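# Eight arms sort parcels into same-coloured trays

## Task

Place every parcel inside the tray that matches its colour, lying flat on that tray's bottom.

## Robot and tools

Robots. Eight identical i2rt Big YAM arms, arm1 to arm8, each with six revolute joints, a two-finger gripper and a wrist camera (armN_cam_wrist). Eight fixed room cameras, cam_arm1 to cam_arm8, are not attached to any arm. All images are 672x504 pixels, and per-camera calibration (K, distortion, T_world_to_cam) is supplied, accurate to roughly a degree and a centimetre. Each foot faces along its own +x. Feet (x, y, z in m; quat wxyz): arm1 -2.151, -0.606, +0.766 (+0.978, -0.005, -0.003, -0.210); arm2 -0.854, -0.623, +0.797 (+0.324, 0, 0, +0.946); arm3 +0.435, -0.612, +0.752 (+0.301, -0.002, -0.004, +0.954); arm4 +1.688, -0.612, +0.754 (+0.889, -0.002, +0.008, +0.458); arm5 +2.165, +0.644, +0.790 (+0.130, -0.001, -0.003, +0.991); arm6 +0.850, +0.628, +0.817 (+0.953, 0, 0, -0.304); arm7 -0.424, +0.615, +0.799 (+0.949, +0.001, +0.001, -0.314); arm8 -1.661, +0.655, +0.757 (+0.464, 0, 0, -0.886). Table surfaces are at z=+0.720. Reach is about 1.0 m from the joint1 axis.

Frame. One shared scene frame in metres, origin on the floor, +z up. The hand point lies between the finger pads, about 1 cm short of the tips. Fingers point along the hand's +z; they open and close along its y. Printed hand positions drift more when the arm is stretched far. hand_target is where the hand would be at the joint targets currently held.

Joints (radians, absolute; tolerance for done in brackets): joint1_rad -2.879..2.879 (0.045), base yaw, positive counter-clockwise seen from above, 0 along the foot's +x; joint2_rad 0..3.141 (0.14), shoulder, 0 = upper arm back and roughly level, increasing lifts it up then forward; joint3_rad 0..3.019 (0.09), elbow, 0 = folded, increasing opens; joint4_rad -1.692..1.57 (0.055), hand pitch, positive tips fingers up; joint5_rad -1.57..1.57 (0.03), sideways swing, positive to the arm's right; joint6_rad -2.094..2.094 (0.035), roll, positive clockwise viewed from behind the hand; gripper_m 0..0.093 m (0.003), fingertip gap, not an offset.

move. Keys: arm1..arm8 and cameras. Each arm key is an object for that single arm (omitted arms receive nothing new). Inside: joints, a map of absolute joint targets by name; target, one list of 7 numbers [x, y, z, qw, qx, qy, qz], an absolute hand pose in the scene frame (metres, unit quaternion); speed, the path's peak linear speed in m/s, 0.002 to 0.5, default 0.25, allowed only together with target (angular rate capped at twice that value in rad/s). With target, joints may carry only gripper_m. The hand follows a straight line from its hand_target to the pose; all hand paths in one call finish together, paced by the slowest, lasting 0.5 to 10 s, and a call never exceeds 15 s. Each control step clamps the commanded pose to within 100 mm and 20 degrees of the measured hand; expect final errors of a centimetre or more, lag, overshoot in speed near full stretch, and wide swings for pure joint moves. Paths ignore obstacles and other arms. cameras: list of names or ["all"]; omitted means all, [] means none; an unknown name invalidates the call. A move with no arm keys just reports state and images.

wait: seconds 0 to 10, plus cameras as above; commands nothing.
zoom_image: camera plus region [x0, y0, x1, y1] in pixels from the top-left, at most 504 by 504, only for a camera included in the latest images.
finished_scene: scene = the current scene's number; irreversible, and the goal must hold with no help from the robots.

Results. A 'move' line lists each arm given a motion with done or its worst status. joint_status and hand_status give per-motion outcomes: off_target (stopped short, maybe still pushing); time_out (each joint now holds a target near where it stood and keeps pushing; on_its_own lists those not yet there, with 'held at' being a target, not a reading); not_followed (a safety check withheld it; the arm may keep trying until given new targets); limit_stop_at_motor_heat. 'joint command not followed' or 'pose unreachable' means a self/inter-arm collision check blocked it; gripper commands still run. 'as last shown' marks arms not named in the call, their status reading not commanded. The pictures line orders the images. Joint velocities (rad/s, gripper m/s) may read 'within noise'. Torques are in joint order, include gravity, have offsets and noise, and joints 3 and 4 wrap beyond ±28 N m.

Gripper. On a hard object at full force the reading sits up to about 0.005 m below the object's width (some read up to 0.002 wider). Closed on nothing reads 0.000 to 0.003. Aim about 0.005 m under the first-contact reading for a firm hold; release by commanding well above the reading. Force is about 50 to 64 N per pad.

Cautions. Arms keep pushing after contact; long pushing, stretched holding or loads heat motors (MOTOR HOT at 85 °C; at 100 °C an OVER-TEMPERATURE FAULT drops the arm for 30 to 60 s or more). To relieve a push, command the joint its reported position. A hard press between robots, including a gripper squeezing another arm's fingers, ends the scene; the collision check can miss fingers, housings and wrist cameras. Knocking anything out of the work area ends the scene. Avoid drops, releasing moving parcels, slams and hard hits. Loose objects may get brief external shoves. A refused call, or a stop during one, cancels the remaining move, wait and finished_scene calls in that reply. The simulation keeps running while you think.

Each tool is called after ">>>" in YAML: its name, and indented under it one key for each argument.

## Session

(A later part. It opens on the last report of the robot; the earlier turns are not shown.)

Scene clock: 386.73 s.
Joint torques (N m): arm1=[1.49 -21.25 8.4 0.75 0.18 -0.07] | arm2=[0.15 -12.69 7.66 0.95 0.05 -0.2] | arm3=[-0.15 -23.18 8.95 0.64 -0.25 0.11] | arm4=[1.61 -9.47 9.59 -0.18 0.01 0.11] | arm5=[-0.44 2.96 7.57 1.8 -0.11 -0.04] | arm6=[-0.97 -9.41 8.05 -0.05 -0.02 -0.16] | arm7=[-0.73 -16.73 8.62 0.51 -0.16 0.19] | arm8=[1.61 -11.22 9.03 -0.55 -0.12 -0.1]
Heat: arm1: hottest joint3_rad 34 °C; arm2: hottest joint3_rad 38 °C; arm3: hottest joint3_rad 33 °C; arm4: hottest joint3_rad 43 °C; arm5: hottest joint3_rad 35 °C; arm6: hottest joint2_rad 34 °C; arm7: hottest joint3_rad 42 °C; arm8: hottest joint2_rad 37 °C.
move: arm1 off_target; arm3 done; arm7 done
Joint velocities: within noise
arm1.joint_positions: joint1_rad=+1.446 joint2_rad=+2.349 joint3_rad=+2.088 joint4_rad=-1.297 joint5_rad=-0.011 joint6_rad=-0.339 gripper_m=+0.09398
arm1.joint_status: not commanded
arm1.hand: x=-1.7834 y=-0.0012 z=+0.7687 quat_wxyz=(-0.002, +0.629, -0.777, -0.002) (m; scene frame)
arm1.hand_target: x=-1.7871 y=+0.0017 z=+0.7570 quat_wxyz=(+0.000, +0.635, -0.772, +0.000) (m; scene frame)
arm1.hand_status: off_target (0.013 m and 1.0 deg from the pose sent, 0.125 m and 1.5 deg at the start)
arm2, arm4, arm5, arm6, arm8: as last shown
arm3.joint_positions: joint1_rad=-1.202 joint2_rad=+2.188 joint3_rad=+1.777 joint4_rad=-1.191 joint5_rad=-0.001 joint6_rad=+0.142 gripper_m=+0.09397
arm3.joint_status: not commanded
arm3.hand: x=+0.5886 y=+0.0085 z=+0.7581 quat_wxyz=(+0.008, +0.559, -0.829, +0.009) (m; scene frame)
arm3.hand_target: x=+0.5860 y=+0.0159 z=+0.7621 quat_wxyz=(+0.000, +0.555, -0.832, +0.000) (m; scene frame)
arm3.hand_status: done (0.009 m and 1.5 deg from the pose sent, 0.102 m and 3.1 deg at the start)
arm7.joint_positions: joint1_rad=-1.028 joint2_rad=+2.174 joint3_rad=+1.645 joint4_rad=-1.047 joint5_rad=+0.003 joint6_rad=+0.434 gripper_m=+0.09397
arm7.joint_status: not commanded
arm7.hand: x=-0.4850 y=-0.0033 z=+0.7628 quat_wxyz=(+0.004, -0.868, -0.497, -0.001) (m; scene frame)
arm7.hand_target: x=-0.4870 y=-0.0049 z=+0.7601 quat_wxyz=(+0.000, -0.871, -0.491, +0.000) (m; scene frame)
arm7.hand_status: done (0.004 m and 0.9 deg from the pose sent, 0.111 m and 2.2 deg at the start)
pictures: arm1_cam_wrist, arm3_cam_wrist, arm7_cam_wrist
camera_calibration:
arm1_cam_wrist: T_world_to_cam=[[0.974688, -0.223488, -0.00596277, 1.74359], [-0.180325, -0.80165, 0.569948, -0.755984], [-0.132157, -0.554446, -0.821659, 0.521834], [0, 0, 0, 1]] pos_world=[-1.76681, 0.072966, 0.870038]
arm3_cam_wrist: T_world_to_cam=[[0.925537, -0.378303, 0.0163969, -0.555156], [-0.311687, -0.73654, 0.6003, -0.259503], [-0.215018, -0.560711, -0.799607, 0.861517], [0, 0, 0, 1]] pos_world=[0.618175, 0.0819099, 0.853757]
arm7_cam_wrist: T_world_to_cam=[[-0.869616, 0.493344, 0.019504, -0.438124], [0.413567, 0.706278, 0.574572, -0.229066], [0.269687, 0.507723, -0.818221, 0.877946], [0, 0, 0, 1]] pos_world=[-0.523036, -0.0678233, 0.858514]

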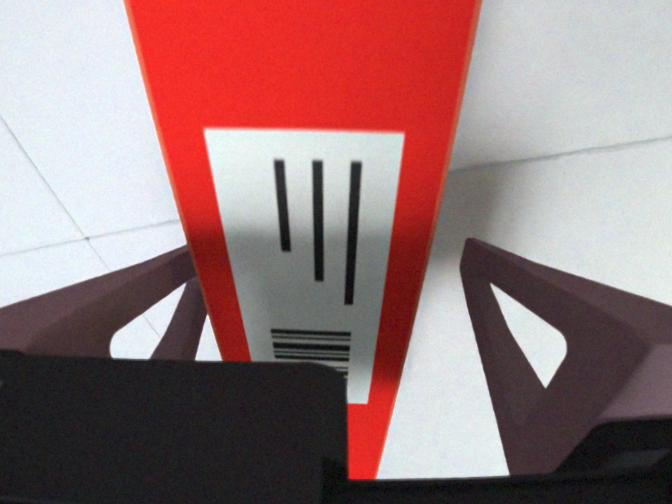

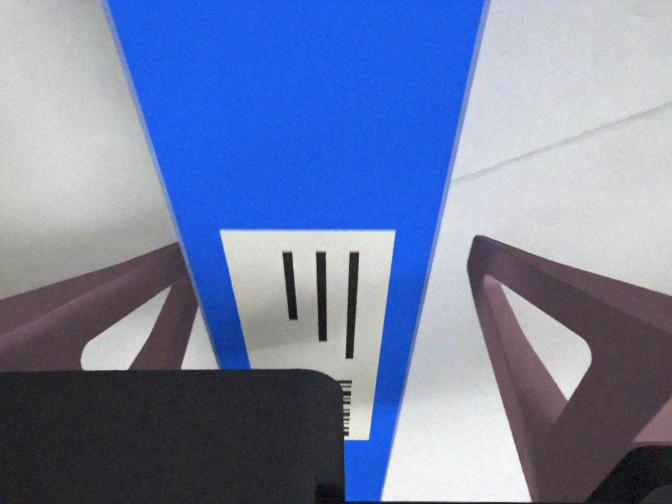

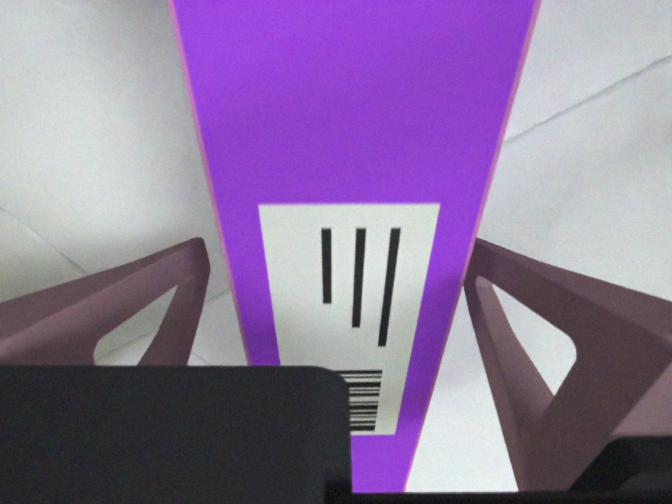

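>>> move:
  arm1: {"joints":{"gripper_m":0.03}}
  arm7: {"joints":{"gripper_m":0.03}}
  arm3: {"joints":{"gripper_m":0.03}}
  cameras: []

>>> move:
  arm1: {"target":[-1.945,-0.263,0.97,0,-0.635,0.772,0],"speed":0.35}
  arm7: {"target":[-0.464,0.217,0.97,0,0.871,0.491,0],"speed":0.35}
  arm3: {"target":[0.533,-0.224,0.97,0,-0.555,0.832,0],"speed":0.35}
  cameras: ["cam_arm1","cam_arm7","cam_arm3"]

>>> move:
  arm1: {"joints":{"joint1_rad":-1.546,"joint6_rad":0.236}}
  arm7: {"joints":{"joint1_rad":2.143,"joint6_rad":0.12}}
  arm3: {"joints":{"joint1_rad":2.10,"joint6_rad":-0.17}}
  cameras: []

Scene clock: 419.23 s.
Joint torques (N m): arm1=[1.49 -21.13 8.2 0.79 0.12 -0.08] | arm2=[0.15 -12.69 7.66 0.95 0.04 -0.21] | arm3=[-0.15 -23.36 9.07 0.58 -0.21 0.13] | arm4=[1.61 -9.47 9.59 -0.21 0.01 0.11] | arm5=[-0.26 3.25 7.39 1.94 -0.11 -0.06] | arm6=[-0.97 -9.41 8.05 -0.03 -0.02 -0.16] | arm7=[-0.73 -17.03 8.5 0.5 -0.16 0.2] | arm8=[1.79 -11.05 9.07 -0.46 -0.11 -0.08]
Heat: arm1: hottest joint3_rad 34 °C; arm2: hottest joint3_rad 36 °C; arm3: hottest joint2_rad 35 °C; arm4: hottest joint3_rad 43 °C; arm5: hottest joint3_rad 36 °C; arm6: hottest joint2_rad 33 °C; arm7: hottest joint3_rad 39 °C; arm8: hottest joint2_rad 34 °C.
move: arm1 off_target; arm3 off_target; arm7 off_target
Joint velocities: within noise
arm1.joint_positions: joint1_rad=+1.446 joint2_rad=+2.349 joint3_rad=+2.088 joint4_rad=-1.296 joint5_rad=-0.010 joint6_rad=-0.340 gripper_m=+0.05942
arm1.joint_status: gripper_m off_target (ended at +0.05946, target +0.03000)
arm1.hand: x=-1.7832 y=-0.0011 z=+0.7687 quat_wxyz=(-0.002, +0.630, -0.777, -0.002) (m; scene frame)
arm1.hand_target: x=-1.7870 y=+0.0017 z=+0.7570 quat_wxyz=(+0.000, +0.635, -0.772, +0.000) (m; scene frame)
arm1.hand_status: not commanded
arm2, arm4, arm5, arm6, arm8: as last shown
arm3.joint_positions: joint1_rad=-1.202 joint2_rad=+2.188 joint3_rad=+1.777 joint4_rad=-1.190 joint5_rad=-0.001 joint6_rad=+0.142 gripper_m=+0.05874
arm3.joint_status: gripper_m off_target (ended at +0.05876, target +0.03000)
arm3.hand: x=+0.5885 y=+0.0087 z=+0.7581 quat_wxyz=(+0.008, +0.559, -0.829, +0.009) (m; scene frame)
arm3.hand_target: x=+0.5861 y=+0.0159 z=+0.7621 quat_wxyz=(+0.000, +0.555, -0.832, +0.000) (m; scene frame)
arm3.hand_status: not commanded
arm7.joint_positions: joint1_rad=-1.028 joint2_rad=+2.174 joint3_rad=+1.645 joint4_rad=-1.046 joint5_rad=+0.002 joint6_rad=+0.435 gripper_m=+0.06067
arm7.joint_status: gripper_m off_target (ended at +0.06070, target +0.03000)
arm7.hand: x=-0.4849 y=-0.0035 z=+0.7628 quat_wxyz=(+0.003, -0.868, -0.496, -0.001) (m; scene frame)
arm7.hand_target: x=-0.4870 y=-0.0050 z=+0.7601 quat_wxyz=(+0.000, -0.871, -0.491, +0.000) (m; scene frame)
arm7.hand_status: not commanded
pictures: none
No camera images: "cameras" was empty.

Scene clock: 421.23 s.
Joint torques (N m): arm1=[1.61 -9.17 7.92 -0.1 0.13 -0.07] | arm2=[0.15 -12.69 7.66 0.95 0.05 -0.2] | arm3=[-1.32 -13.33 9.31 -0.29 -0.19 -0.02] | arm4=[1.61 -9.47 9.59 -0.2 0.01 0.11] | arm5=[-0.44 2.78 7.45 1.85 -0.04 -0.04] | arm6=[-0.97 -9.47 8.06 -0.03 -0.02 -0.16] | arm7=[-0.5 -9.58 8.77 -0.21 -0.15 0.2] | arm8=[1.67 -11.11 9.03 -0.51 -0.11 -0.11]
Heat: arm1: hottest joint3_rad 34 °C; arm2: hottest joint3_rad 36 °C; arm3: hottest joint2_rad 35 °C; arm4: hottest joint3_rad 43 °C; arm5: hottest joint3_rad 36 °C; arm6: hottest joint2_rad 33 °C; arm7: hottest joint3_rad 39 °C; arm8: hottest joint2_rad 34 °C.
move: arm1 done; arm3 done; arm7 done
Joint velocities: arm1=[within noise] | arm2=[within noise] | arm3=[within noise] | arm4=[-0.005 0.005 0.012 0.012 -0.022 -0.168 0] | arm5=[within noise] | arm6=[within noise] | arm7=[within noise] | arm8=[within noise]
arm1.joint_positions: joint1_rad=+1.446 joint2_rad=+1.381 joint3_rad=+1.233 joint4_rad=-1.388 joint5_rad=-0.010 joint6_rad=-0.346 gripper_m=+0.05942
arm1.joint_status: not commanded
arm1.hand: x=-1.9428 y=-0.2591 z=+0.9761 quat_wxyz=(-0.012, +0.632, -0.775, -0.006) (m; scene frame)
arm1.hand_target: x=-1.9450 y=-0.2631 z=+0.9700 quat_wxyz=(+0.000, +0.635, -0.772, +0.000) (m; scene frame)
arm1.hand_status: done (0.008 m and 1.6 deg from the pose sent, 0.368 m and 0.9 deg at the start)
arm2, arm4, arm6, arm8: as last shown
arm3.joint_positions: joint1_rad=-1.202 joint2_rad=+1.412 joint3_rad=+1.257 joint4_rad=-1.425 joint5_rad=-0.002 joint6_rad=+0.142 gripper_m=+0.05874
arm3.joint_status: not commanded
arm3.hand: x=+0.5311 y=-0.2206 z=+0.9650 quat_wxyz=(+0.000, +0.559, -0.829, +0.001) (m; scene frame)
arm3.hand_target: x=+0.5330 y=-0.2239 z=+0.9700 quat_wxyz=(+0.000, +0.555, -0.832, +0.000) (m; scene frame)
arm3.hand_status: done (0.006 m and 0.6 deg from the pose sent, 0.320 m and 1.5 deg at the start)
arm5.joint_positions: joint1_rad=+0.656 joint2_rad=+0.625 joint3_rad=+1.427 joint4_rad=-1.371 joint5_rad=+0.119 joint6_rad=-0.097 gripper_m=+0.09397
arm5.joint_status: not commanded
arm5.hand: x=+1.9457 y=+0.5730 z=+1.3386 quat_wxyz=(+0.017, +0.857, +0.187, -0.479) (m; scene frame)
arm5.hand_target: x=+1.9483 y=+0.5724 z=+1.3512 quat_wxyz=(+0.021, +0.850, +0.187, -0.492) (m; scene frame)
arm5.hand_status: not commanded
arm7.joint_positions: joint1_rad=-1.028 joint2_rad=+1.416 joint3_rad=+1.166 joint4_rad=-1.300 joint5_rad=+0.002 joint6_rad=+0.436 gripper_m=+0.06067
arm7.joint_status: not commanded
arm7.hand: x=-0.4639 y=+0.2105 z=+0.9732 quat_wxyz=(-0.007, -0.868, -0.496, +0.007) (m; scene frame)
arm7.hand_target: x=-0.4640 y=+0.2169 z=+0.9700 quat_wxyz=(+0.000, -0.871, -0.491, +0.000) (m; scene frame)
arm7.hand_status: done (0.007 m and 1.3 deg from the pose sent, 0.303 m and 0.8 deg at the start)
pictures: cam_arm1, cam_arm3, cam_arm7

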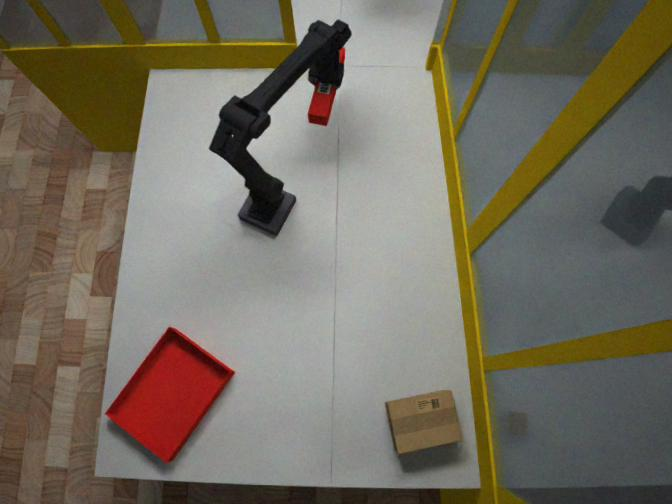

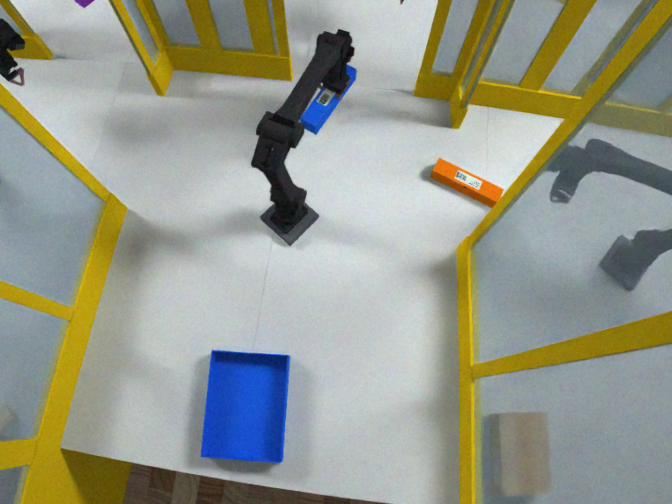

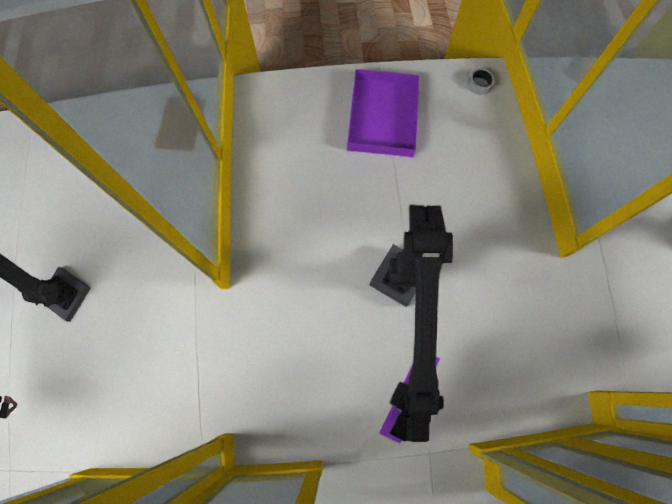

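Scene clock: 423.77 s.
Joint torques (N m): arm1=[0.79 -10.34 7.92 -0.08 0.09 0.07] | arm2=[0.15 -12.69 7.66 0.95 0.05 -0.2] | arm3=[0.26 -14.51 9.26 -0.28 -0.16 -0.2] | arm4=[1.61 -9.47 9.59 -0.2 0.01 0.11] | arm5=[-0.44 2.73 7.39 1.84 -0.06 -0.04] | arm6=[-0.91 -9.47 8.03 -0.05 -0.02 -0.16] | arm7=[0.09 -10.11 8.84 -0.29 -0.08 0.05] | arm8=[1.9 -11.4 9.07 -0.57 -0.11 -0.11]
Heat: arm1: hottest joint3_rad 34 °C; arm2: hottest joint3_rad 36 °C; arm3: hottest joint2_rad 35 °C; arm4: hottest joint3_rad 43 °C; arm5: hottest joint3_rad 36 °C; arm6: hottest joint2_rad 33 °C; arm7: hottest joint3_rad 39 °C; arm8: hottest joint2_rad 34 °C.
move: arm1 done; arm3 done; arm7 done
Joint velocities: within noise
arm1.joint_positions: joint1_rad=-1.538 joint2_rad=+1.398 joint3_rad=+1.233 joint4_rad=-1.388 joint5_rad=-0.008 joint6_rad=+0.229 gripper_m=+0.05940
arm1.joint_status: all done
arm1.hand: x=-2.3055 y=-0.9785 z=+0.9761 quat_wxyz=(-0.014, -0.889, -0.457, +0.005) (m; scene frame)
arm1.hand_target: x=-2.3061 y=-0.9719 z=+0.9761 quat_wxyz=(-0.011, -0.892, -0.451, +0.001) (m; scene frame)
arm1.hand_status: not commanded
arm2, arm4, arm5, arm6, arm8: as last shown
arm3.joint_positions: joint1_rad=+2.091 joint2_rad=+1.422 joint3_rad=+1.257 joint4_rad=-1.425 joint5_rad=-0.003 joint6_rad=-0.155 gripper_m=+0.05883
arm3.joint_status: all done
arm3.hand: x=+0.3978 y=-1.0163 z=+0.9555 quat_wxyz=(-0.005, +0.684, +0.730, +0.013) (m; scene frame)
arm3.hand_target: x=+0.4018 y=-1.0131 z=+0.9646 quat_wxyz=(+0.000, +0.675, +0.738, +0.008) (m; scene frame)
arm3.hand_status: not commanded
arm7.joint_positions: joint1_rad=+2.139 joint2_rad=+1.423 joint3_rad=+1.166 joint4_rad=-1.300 joint5_rad=+0.000 joint6_rad=+0.127 gripper_m=+0.06067
arm7.joint_status: all done
arm7.hand: x=-0.3942 y=+1.0195 z=+0.9724 quat_wxyz=(-0.005, +0.634, -0.774, -0.007) (m; scene frame)
arm7.hand_target: x=-0.3963 y=+1.0130 z=+0.9721 quat_wxyz=(-0.001, +0.638, -0.770, -0.002) (m; scene frame)
arm7.hand_status: not commanded
pictures: none
No camera images: "cameras" was empty.

>>> move:
  arm1: {"target":[-2.428,-1.262,0.865,0,0.892,0.452,0],"speed":0.3}
  arm7: {"target":[-0.374,1.343,0.875,0,-0.639,0.769,0],"speed":0.3}
  arm3: {"target":[0.379,-1.323,0.88,0,0.676,0.737,0],"speed":0.3}
  cameras: ["cam_arm1","cam_arm7","cam_arm3","arm1_cam_wrist","arm7_cam_wrist","arm3_cam_wrist"]

Scene clock: 452.93 s.
Joint torques (N m): arm1=[1.08 -20.54 12.52 -0.17 0.2 0.07] | arm2=[0.09 -12.69 7.66 0.95 0.05 -0.21] | arm3=[0.5 -24.47 14.45 -0.32 0.01 -0.12] | arm4=[1.61 -9.47 9.59 -0.18 0.01 0.11] | arm5=[-0.03 3.14 7.43 1.84 -0.08 -0.04] | arm6=[-1.03 -9.47 8.05 -0.03 -0.02 -0.16] | arm7=[0.15 -19.08 15.53 -0.35 -0.01 0.04] | arm8=[1.67 -11.16 9.07 -0.53 -0.1 -0.1]
Heat: arm1: hottest joint3_rad 35 °C; arm2: hottest joint3_rad 35 °C; arm3: hottest joint2_rad 32 °C; arm4: hottest joint3_rad 43 °C; arm5: hottest joint3_rad 36 °C; arm6: hottest joint2_rad 33 °C; arm7: hottest joint3_rad 40 °C; arm8: hottest joint2_rad 33 °C.
move: arm1 off_target; arm3 off_target; arm7 off_target
Joint velocities: within noise
arm1.joint_positions: joint1_rad=-1.538 joint2_rad=+2.307 joint3_rad=+2.229 joint4_rad=-1.517 joint5_rad=+0.004 joint6_rad=+0.229 gripper_m=+0.05940
arm1.joint_status: not commanded
arm1.hand: x=-2.4202 y=-1.2530 z=+0.8615 quat_wxyz=(+0.004, -0.889, -0.458, -0.007) (m; scene frame)
arm1.hand_target: x=-2.4279 y=-1.2614 z=+0.8652 quat_wxyz=(-0.001, -0.892, -0.452, +0.001) (m; scene frame)
arm1.hand_status: off_target (0.012 m and 1.2 deg from the pose sent, 0.328 m and 1.9 deg at the start)
arm2, arm4, arm5, arm6, arm8: as last shown
arm3.joint_positions: joint1_rad=+2.094 joint2_rad=+2.302 joint3_rad=+2.293 joint4_rad=-1.591 joint5_rad=+0.001 joint6_rad=-0.155 gripper_m=+0.05883
arm3.joint_status: not commanded
arm3.hand: x=+0.3727 y=-1.3096 z=+0.8651 quat_wxyz=(-0.009, +0.683, +0.730, +0.015) (m; scene frame)
arm3.hand_target: x=+0.3792 y=-1.3219 z=+0.8800 quat_wxyz=(+0.001, +0.676, +0.737, -0.001) (m; scene frame)
arm3.hand_status: off_target (0.021 m and 2.3 deg from the pose sent, 0.316 m and 2.0 deg at the start)
arm7.joint_positions: joint1_rad=+2.139 joint2_rad=+2.387 joint3_rad=+2.298 joint4_rad=-1.520 joint5_rad=+0.000 joint6_rad=+0.125 gripper_m=+0.06067
arm7.joint_status: not commanded
arm7.hand: x=-0.3722 y=+1.3279 z=+0.8618 quat_wxyz=(+0.013, +0.634, -0.773, +0.013) (m; scene frame)
arm7.hand_target: x=-0.3741 y=+1.3419 z=+0.8751 quat_wxyz=(-0.001, +0.639, -0.769, -0.001) (m; scene frame)
arm7.hand_status: off_target (0.020 m and 2.2 deg from the pose sent, 0.338 m and 1.3 deg at the start)
pictures: arm1_cam_wrist, arm3_cam_wrist, arm7_cam_wrist, cam_arm1, cam_arm3, cam_arm7
camera_calibration:
arm1_cam_wrist: T_world_to_cam=[[-0.804366, 0.594123, -0.00364867, -1.19805], [0.478946, 0.652042, 0.587752, 1.47451], [0.351576, 0.47102, -0.809033, 2.26461], [0, 0, 0, 1]] pos_world=[-2.46607, -1.31633, 0.96113]
arm3_cam_wrist: T_world_to_cam=[[-0.99803, -0.0627298, 0.000471672, 0.288319], [-0.0494251, 0.790938, 0.609897, 0.532506], [-0.0386318, 0.608672, -0.792481, 1.62118], [0, 0, 0, 1]] pos_world=[0.3767, -1.38986, 0.959846]
arm7_cam_wrist: T_world_to_cam=[[0.98358, -0.179731, 0.016358, 0.587478], [-0.153487, -0.785381, 0.599682, 0.475353], [-0.094934, -0.592346, -0.800071, 1.56203], [0, 0, 0, 1]] pos_world=[-0.356581, 1.40418, 0.955065]

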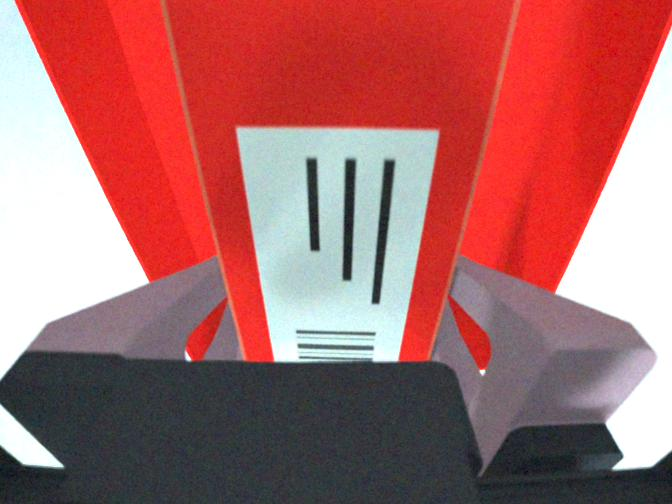

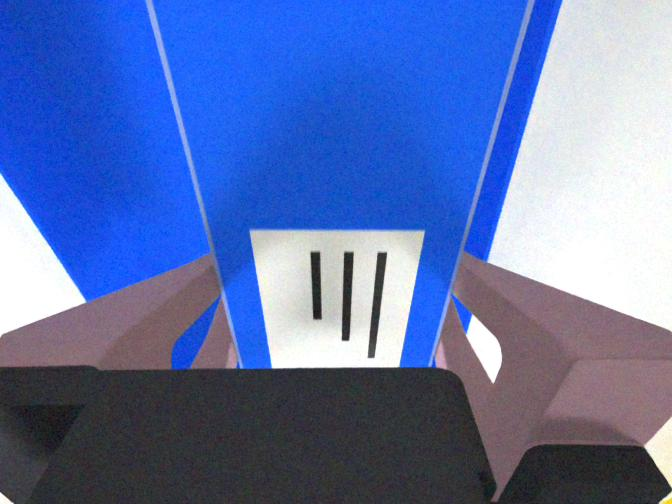

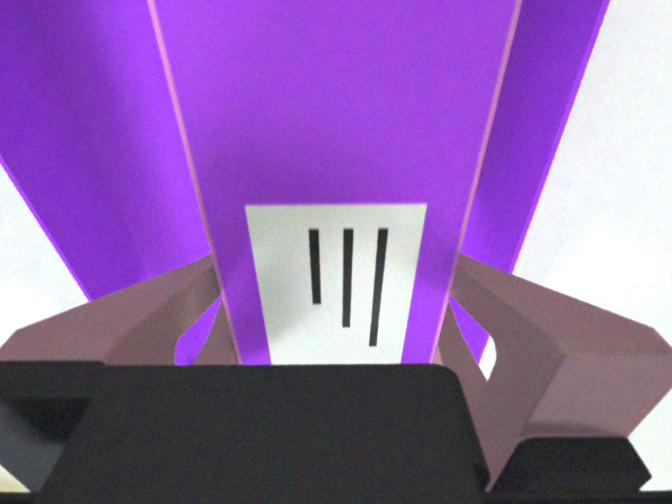

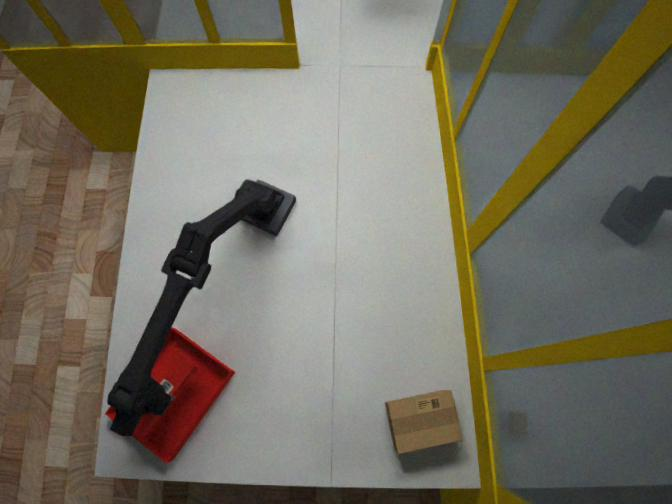

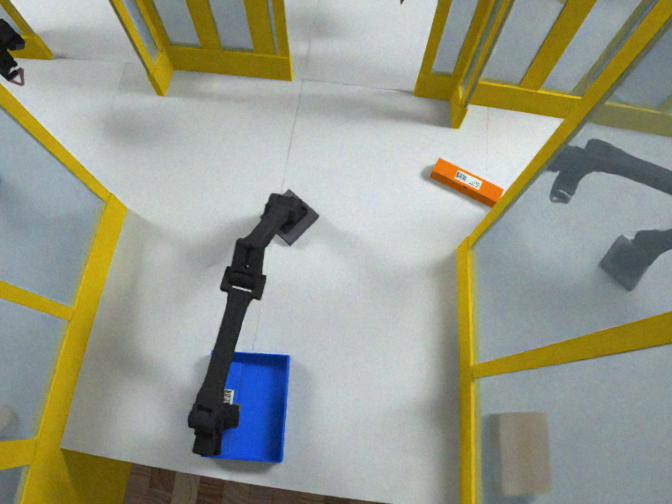

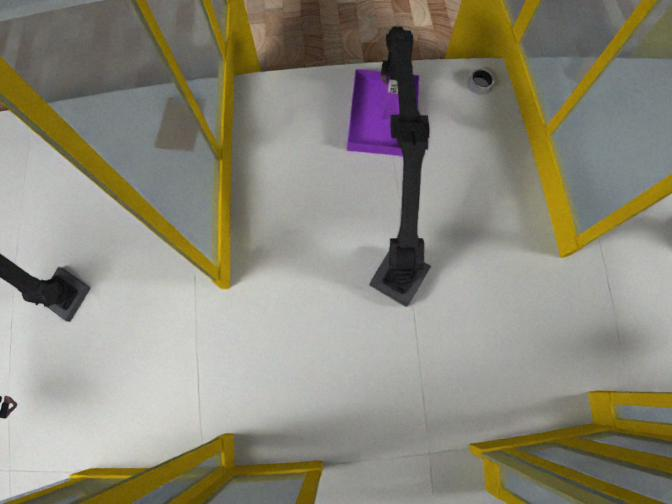

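>>> move:
  arm1: {"target":[-2.447,-1.267,0.845,0,0.892,0.452,0],"speed":0.15}
  arm7: {"target":[-0.399,1.319,0.85,0,-0.639,0.769,0],"speed":0.15}
  arm3: {"target":[0.405,-1.323,0.855,0,0.676,0.737,0],"speed":0.15}
  cameras: ["cam_arm1","cam_arm7","cam_arm3","arm7_cam_wrist","arm3_cam_wrist"]

Scene clock: 497.23 s.
Joint torques (N m): arm1=[0.91 -21.3 12.66 -0.06 0.18 -0.09] | arm2=[0.15 -12.69 7.66 0.95 0.05 -0.2] | arm3=[-0.09 -24.76 9.52 0.58 0.02 0.13] | arm4=[1.61 -9.52 9.59 -0.2 0.01 0.11] | arm5=[0.15 3.37 7.5 1.76 -0.08 -0.06] | arm6=[-0.91 -9.47 8.03 -0.05 -0.02 -0.16] | arm7=[0.15 -21.13 8.77 0.46 -0.08 0.19] | arm8=[1.73 -10.99 9.13 -0.53 -0.11 -0.11]
Heat: arm1: hottest joint3_rad 37 °C; arm2: hottest joint3_rad 34 °C; arm3: hottest joint3_rad 37 °C; arm4: hottest joint3_rad 43 °C; arm5: hottest joint3_rad 36 °C; arm6: hottest joint3_rad 33 °C; arm7: hottest joint3_rad 46 °C; arm8: hottest joint3_rad 33 °C.
move: arm1 off_target; arm3 done; arm7 off_target
Joint velocities: within noise
arm1.joint_positions: joint1_rad=-1.556 joint2_rad=+2.366 joint3_rad=+2.277 joint4_rad=-1.517 joint5_rad=+0.005 joint6_rad=+0.223 gripper_m=+0.05940
arm1.joint_status: not commanded
arm1.hand: x=-2.4358 y=-1.2576 z=+0.8388 quat_wxyz=(+0.008, -0.892, -0.452, -0.011) (m; scene frame)
arm1.hand_target: x=-2.4468 y=-1.2662 z=+0.8452 quat_wxyz=(+0.000, -0.892, -0.452, +0.001) (m; scene frame)
arm1.hand_status: off_target (0.016 m and 1.6 deg from the pose sent, 0.034 m and 1.2 deg at the start)
arm2, arm4, arm5, arm6, arm8: as last shown
arm3.joint_positions: joint1_rad=+2.134 joint2_rad=+2.303 joint3_rad=+2.283 joint4_rad=-1.551 joint5_rad=+0.002 joint6_rad=-0.143 gripper_m=+0.05883
arm3.joint_status: not commanded
arm3.hand: x=+0.4008 y=-1.3187 z=+0.8602 quat_wxyz=(-0.001, +0.672, +0.740, +0.004) (m; scene frame)
arm3.hand_target: x=+0.4049 y=-1.3229 z=+0.8550 quat_wxyz=(+0.000, +0.676, +0.737, +0.000) (m; scene frame)
arm3.hand_status: done (0.008 m and 0.7 deg from the pose sent, 0.036 m and 2.3 deg at the start)
arm7.joint_positions: joint1_rad=+2.171 joint2_rad=+2.342 joint3_rad=+2.155 joint4_rad=-1.410 joint5_rad=+0.001 joint6_rad=+0.142 gripper_m=+0.06067
arm7.joint_status: not commanded
arm7.hand: x=-0.3953 y=+1.3175 z=+0.8390 quat_wxyz=(+0.008, +0.640, -0.768, +0.009) (m; scene frame)
arm7.hand_target: x=-0.3989 y=+1.3190 z=+0.8500 quat_wxyz=(+0.000, +0.639, -0.769, +0.000) (m; scene frame)
arm7.hand_status: off_target (0.012 m and 1.3 deg from the pose sent, 0.031 m and 2.2 deg at the start)
pictures: arm3_cam_wrist, arm7_cam_wrist, cam_arm1, cam_arm3, cam_arm7
camera_calibration:
arm3_cam_wrist: T_world_to_cam=[[-0.995835, -0.0910356, 0.00494116, 0.273709], [-0.0707839, 0.806186, 0.587413, 0.59199], [-0.057459, 0.584617, -0.809272, 1.61412], [0, 0, 0, 1]] pos_world=[0.407218, -1.39598, 0.957165]
arm7_cam_wrist: T_world_to_cam=[[0.986166, -0.164892, 0.0169768, 0.589595], [-0.143121, -0.795316, 0.589057, 0.503396], [-0.0836288, -0.583338, -0.807913, 1.53467], [0, 0, 0, 1]] pos_world=[-0.381048, 1.39281, 0.933343]

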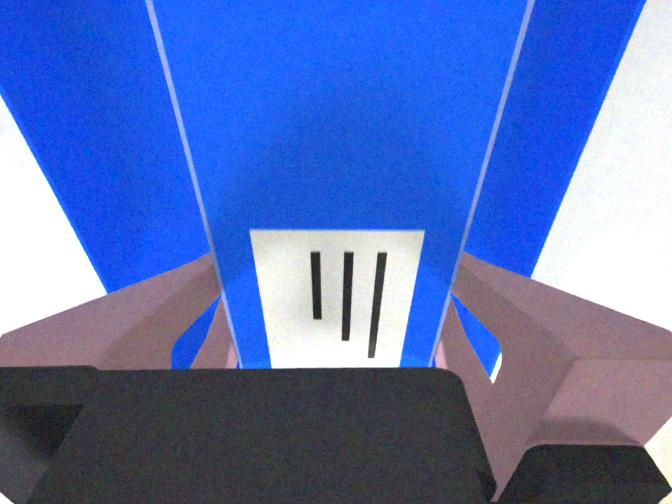

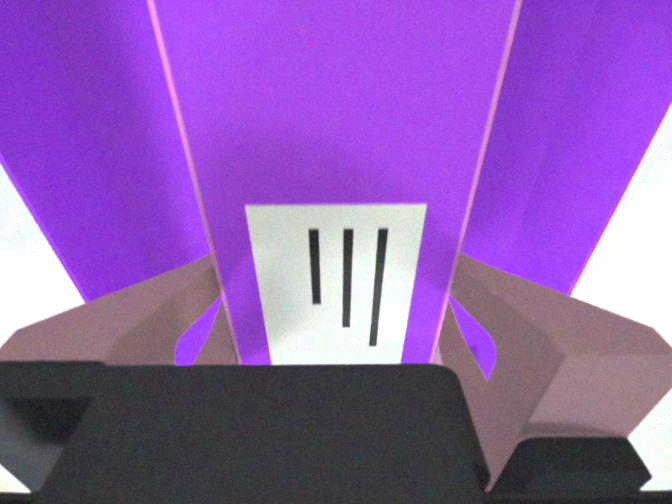

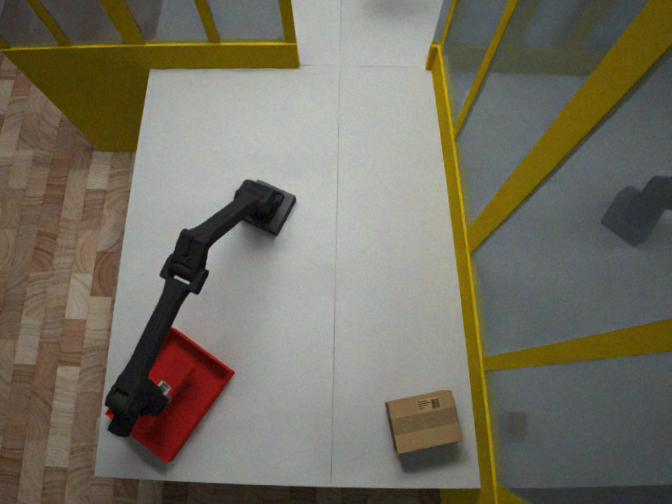

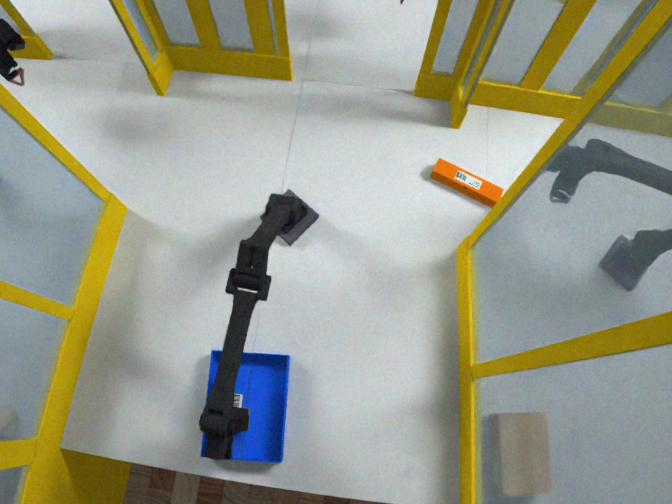

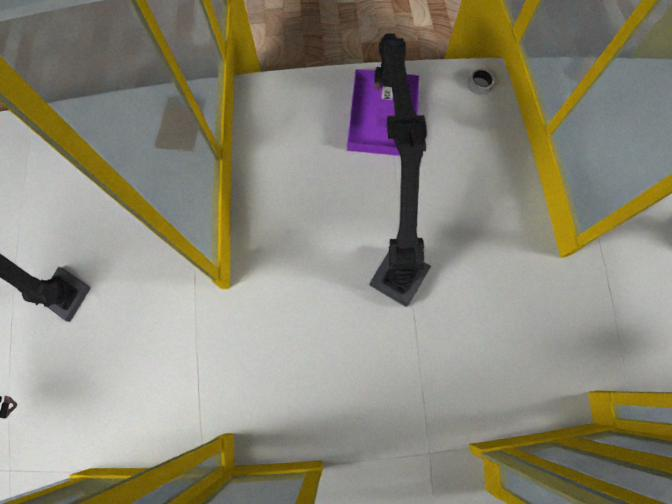

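>>> move:
  arm1: {"target":[-2.439,-1.263,0.760,0,0.892,0.452,0],"speed":0.1}
  arm7: {"target":[-0.397,1.319,0.762,0,-0.639,0.769,0],"speed":0.1}
  arm3: {"target":[0.403,-1.320,0.764,0,0.676,0.737,0],"speed":0.1}
  cameras: ["cam_arm1","cam_arm7","cam_arm3"]

Scene clock: 550.17 s.
Joint torques (N m): arm1=[1.38 -21.66 8.03 0.77 0.18 -0.01] | arm2=[0.15 -12.69 7.65 0.95 0.05 -0.2] | arm3=[-0.21 -25.23 9.31 0.55 0.02 0.1] | arm4=[1.61 -9.47 9.58 -0.18 0.01 0.11] | arm5=[-0.56 3.43 7.47 1.68 -0.1 -0.05] | arm6=[-1.03 -9.47 8.05 -0.03 -0.02 -0.16] | arm7=[-0.26 -16.03 6.53 0.54 -0.19 0.13] | arm8=[1.85 -11.22 9.07 -0.59 -0.1 -0.1]
Heat: arm1: hottest joint3_rad 46 °C; arm2: hottest joint3_rad 34 °C; arm3: hottest joint2_rad 37 °C; arm4: hottest joint3_rad 43 °C; arm5: hottest joint3_rad 36 °C; arm6: hottest joint3_rad 33 °C; arm7: hottest joint3_rad 42 °C; arm8: hottest joint3_rad 33 °C.
move: arm1 off_target; arm3 done; arm7 off_target
Joint velocities: within noise
arm1.joint_positions: joint1_rad=-1.556 joint2_rad=+2.393 joint3_rad=+2.159 joint4_rad=-1.332 joint5_rad=+0.005 joint6_rad=+0.223 gripper_m=+0.05940
arm1.joint_status: not commanded
arm1.hand: x=-2.4382 y=-1.2642 z=+0.7755 quat_wxyz=(-0.005, -0.892, -0.452, +0.004) (m; scene frame)
arm1.hand_target: x=-2.4390 y=-1.2627 z=+0.7602 quat_wxyz=(+0.000, -0.892, -0.452, +0.000) (m; scene frame)
arm1.hand_status: off_target (0.016 m and 0.7 deg from the pose sent, 0.079 m and 1.6 deg at the start)
arm2.joint_positions: joint1_rad=-1.442 joint2_rad=+1.415 joint3_rad=+1.160 joint4_rad=-1.328 joint5_rad=+0.000 joint6_rad=+0.014 gripper_m=+0.09193
arm2.joint_status: not commanded
arm2.hand: x=-0.6526 y=-0.2813 z=+0.9707 quat_wxyz=(+0.005, +0.490, -0.872, +0.002) (m; scene frame)
arm2.hand_target: x=-0.6510 y=-0.2800 z=+0.9701 quat_wxyz=(+0.000, +0.496, -0.868, +0.000) (m; scene frame)
arm2.hand_status: not commanded
arm3.joint_positions: joint1_rad=+2.134 joint2_rad=+2.346 joint3_rad=+2.107 joint4_rad=-1.340 joint5_rad=+0.002 joint6_rad=-0.143 gripper_m=+0.05883
arm3.joint_status: not commanded
arm3.hand: x=+0.4015 y=-1.3153 z=+0.7644 quat_wxyz=(-0.003, +0.672, +0.740, +0.007) (m; scene frame)
arm3.hand_target: x=+0.4029 y=-1.3200 z=+0.7641 quat_wxyz=(+0.000, +0.676, +0.737, +0.000) (m; scene frame)
arm3.hand_status: done (0.005 m and 1.0 deg from the pose sent, 0.096 m and 0.7 deg at the start)
arm4.joint_positions: joint1_rad=+1.877 joint2_rad=+1.405 joint3_rad=+1.260 joint4_rad=-1.420 joint5_rad=+0.011 joint6_rad=+0.002 gripper_m=+0.09190
arm4.joint_status: not commanded
arm4.hand: x=+1.3049 y=-0.4824 z=+0.9713 quat_wxyz=(+0.000, +0.988, -0.157, -0.007) (m; scene frame)
arm4.hand_target: x=+1.3080 y=-0.4898 z=+0.9699 quat_wxyz=(+0.000, +0.988, -0.153, +0.000) (m; scene frame)
arm4.hand_status: not commanded
arm5: as last shown
arm6.joint_positions: joint1_rad=-1.341 joint2_rad=+1.447 joint3_rad=+1.119 joint4_rad=-1.256 joint5_rad=+0.001 joint6_rad=+0.009 gripper_m=+0.09187
arm6.joint_status: not commanded
arm6.hand: x=+0.6982 y=+0.2574 z=+0.9631 quat_wxyz=(+0.004, -0.833, -0.554, -0.005) (m; scene frame)
arm6.hand_target: x=+0.6971 y=+0.2589 z=+0.9699 quat_wxyz=(+0.000, -0.832, -0.555, +0.000) (m; scene frame)
arm6.hand_status: not commanded
arm7.joint_positions: joint1_rad=+2.171 joint2_rad=+2.335 joint3_rad=+2.076 joint4_rad=-1.233 joint5_rad=+0.004 joint6_rad=+0.145 gripper_m=+0.06067
arm7.joint_status: not commanded
arm7.hand: x=-0.3941 y=+1.3355 z=+0.8149 quat_wxyz=(-0.028, +0.638, -0.769, -0.029) (m; scene frame)
arm7.hand_target: x=-0.3969 y=+1.3168 z=+0.7642 quat_wxyz=(+0.000, +0.639, -0.769, +0.000) (m; scene frame)
arm7.hand_status: off_target (0.055 m and 4.6 deg from the pose sent, 0.077 m and 1.3 deg at the start)
arm8.joint_positions: joint1_rad=+0.409 joint2_rad=+1.410 joint3_rad=+1.259 joint4_rad=-1.412 joint5_rad=+0.001 joint6_rad=+0.004 gripper_m=+0.09191
arm8.joint_status: not commanded
arm8.hand: x=-1.7415 y=+0.2557 z=+0.9699 quat_wxyz=(-0.003, -0.775, -0.633, +0.004) (m; scene frame)
arm8.hand_target: x=-1.7409 y=+0.2600 z=+0.9699 quat_wxyz=(+0.000, -0.772, -0.635, +0.000) (m; scene frame)
arm8.hand_status: not commanded
pictures: cam_arm1, cam_arm3, cam_arm7

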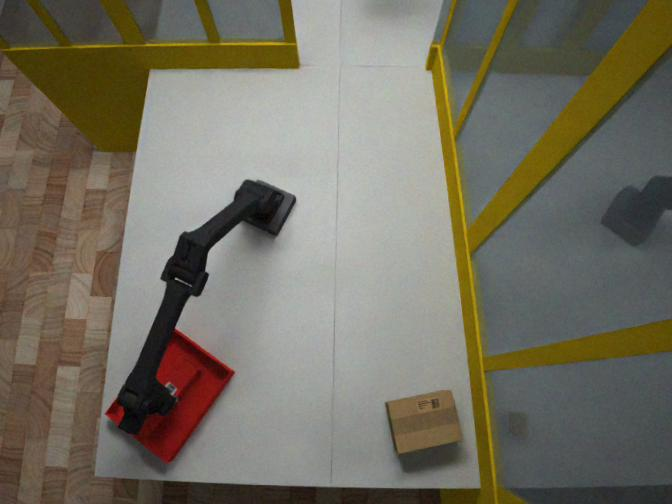

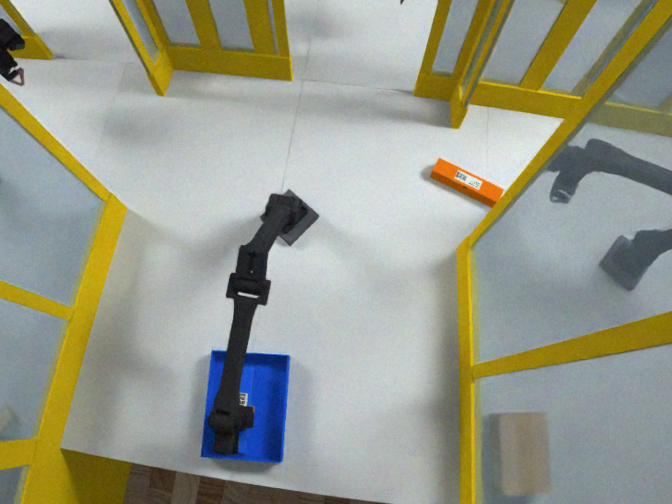

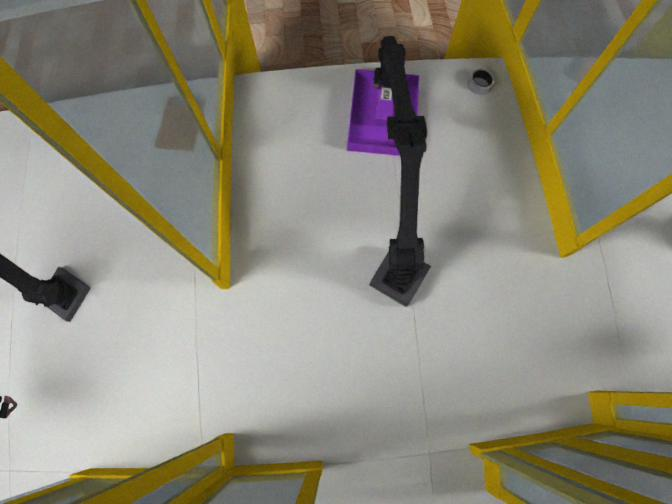

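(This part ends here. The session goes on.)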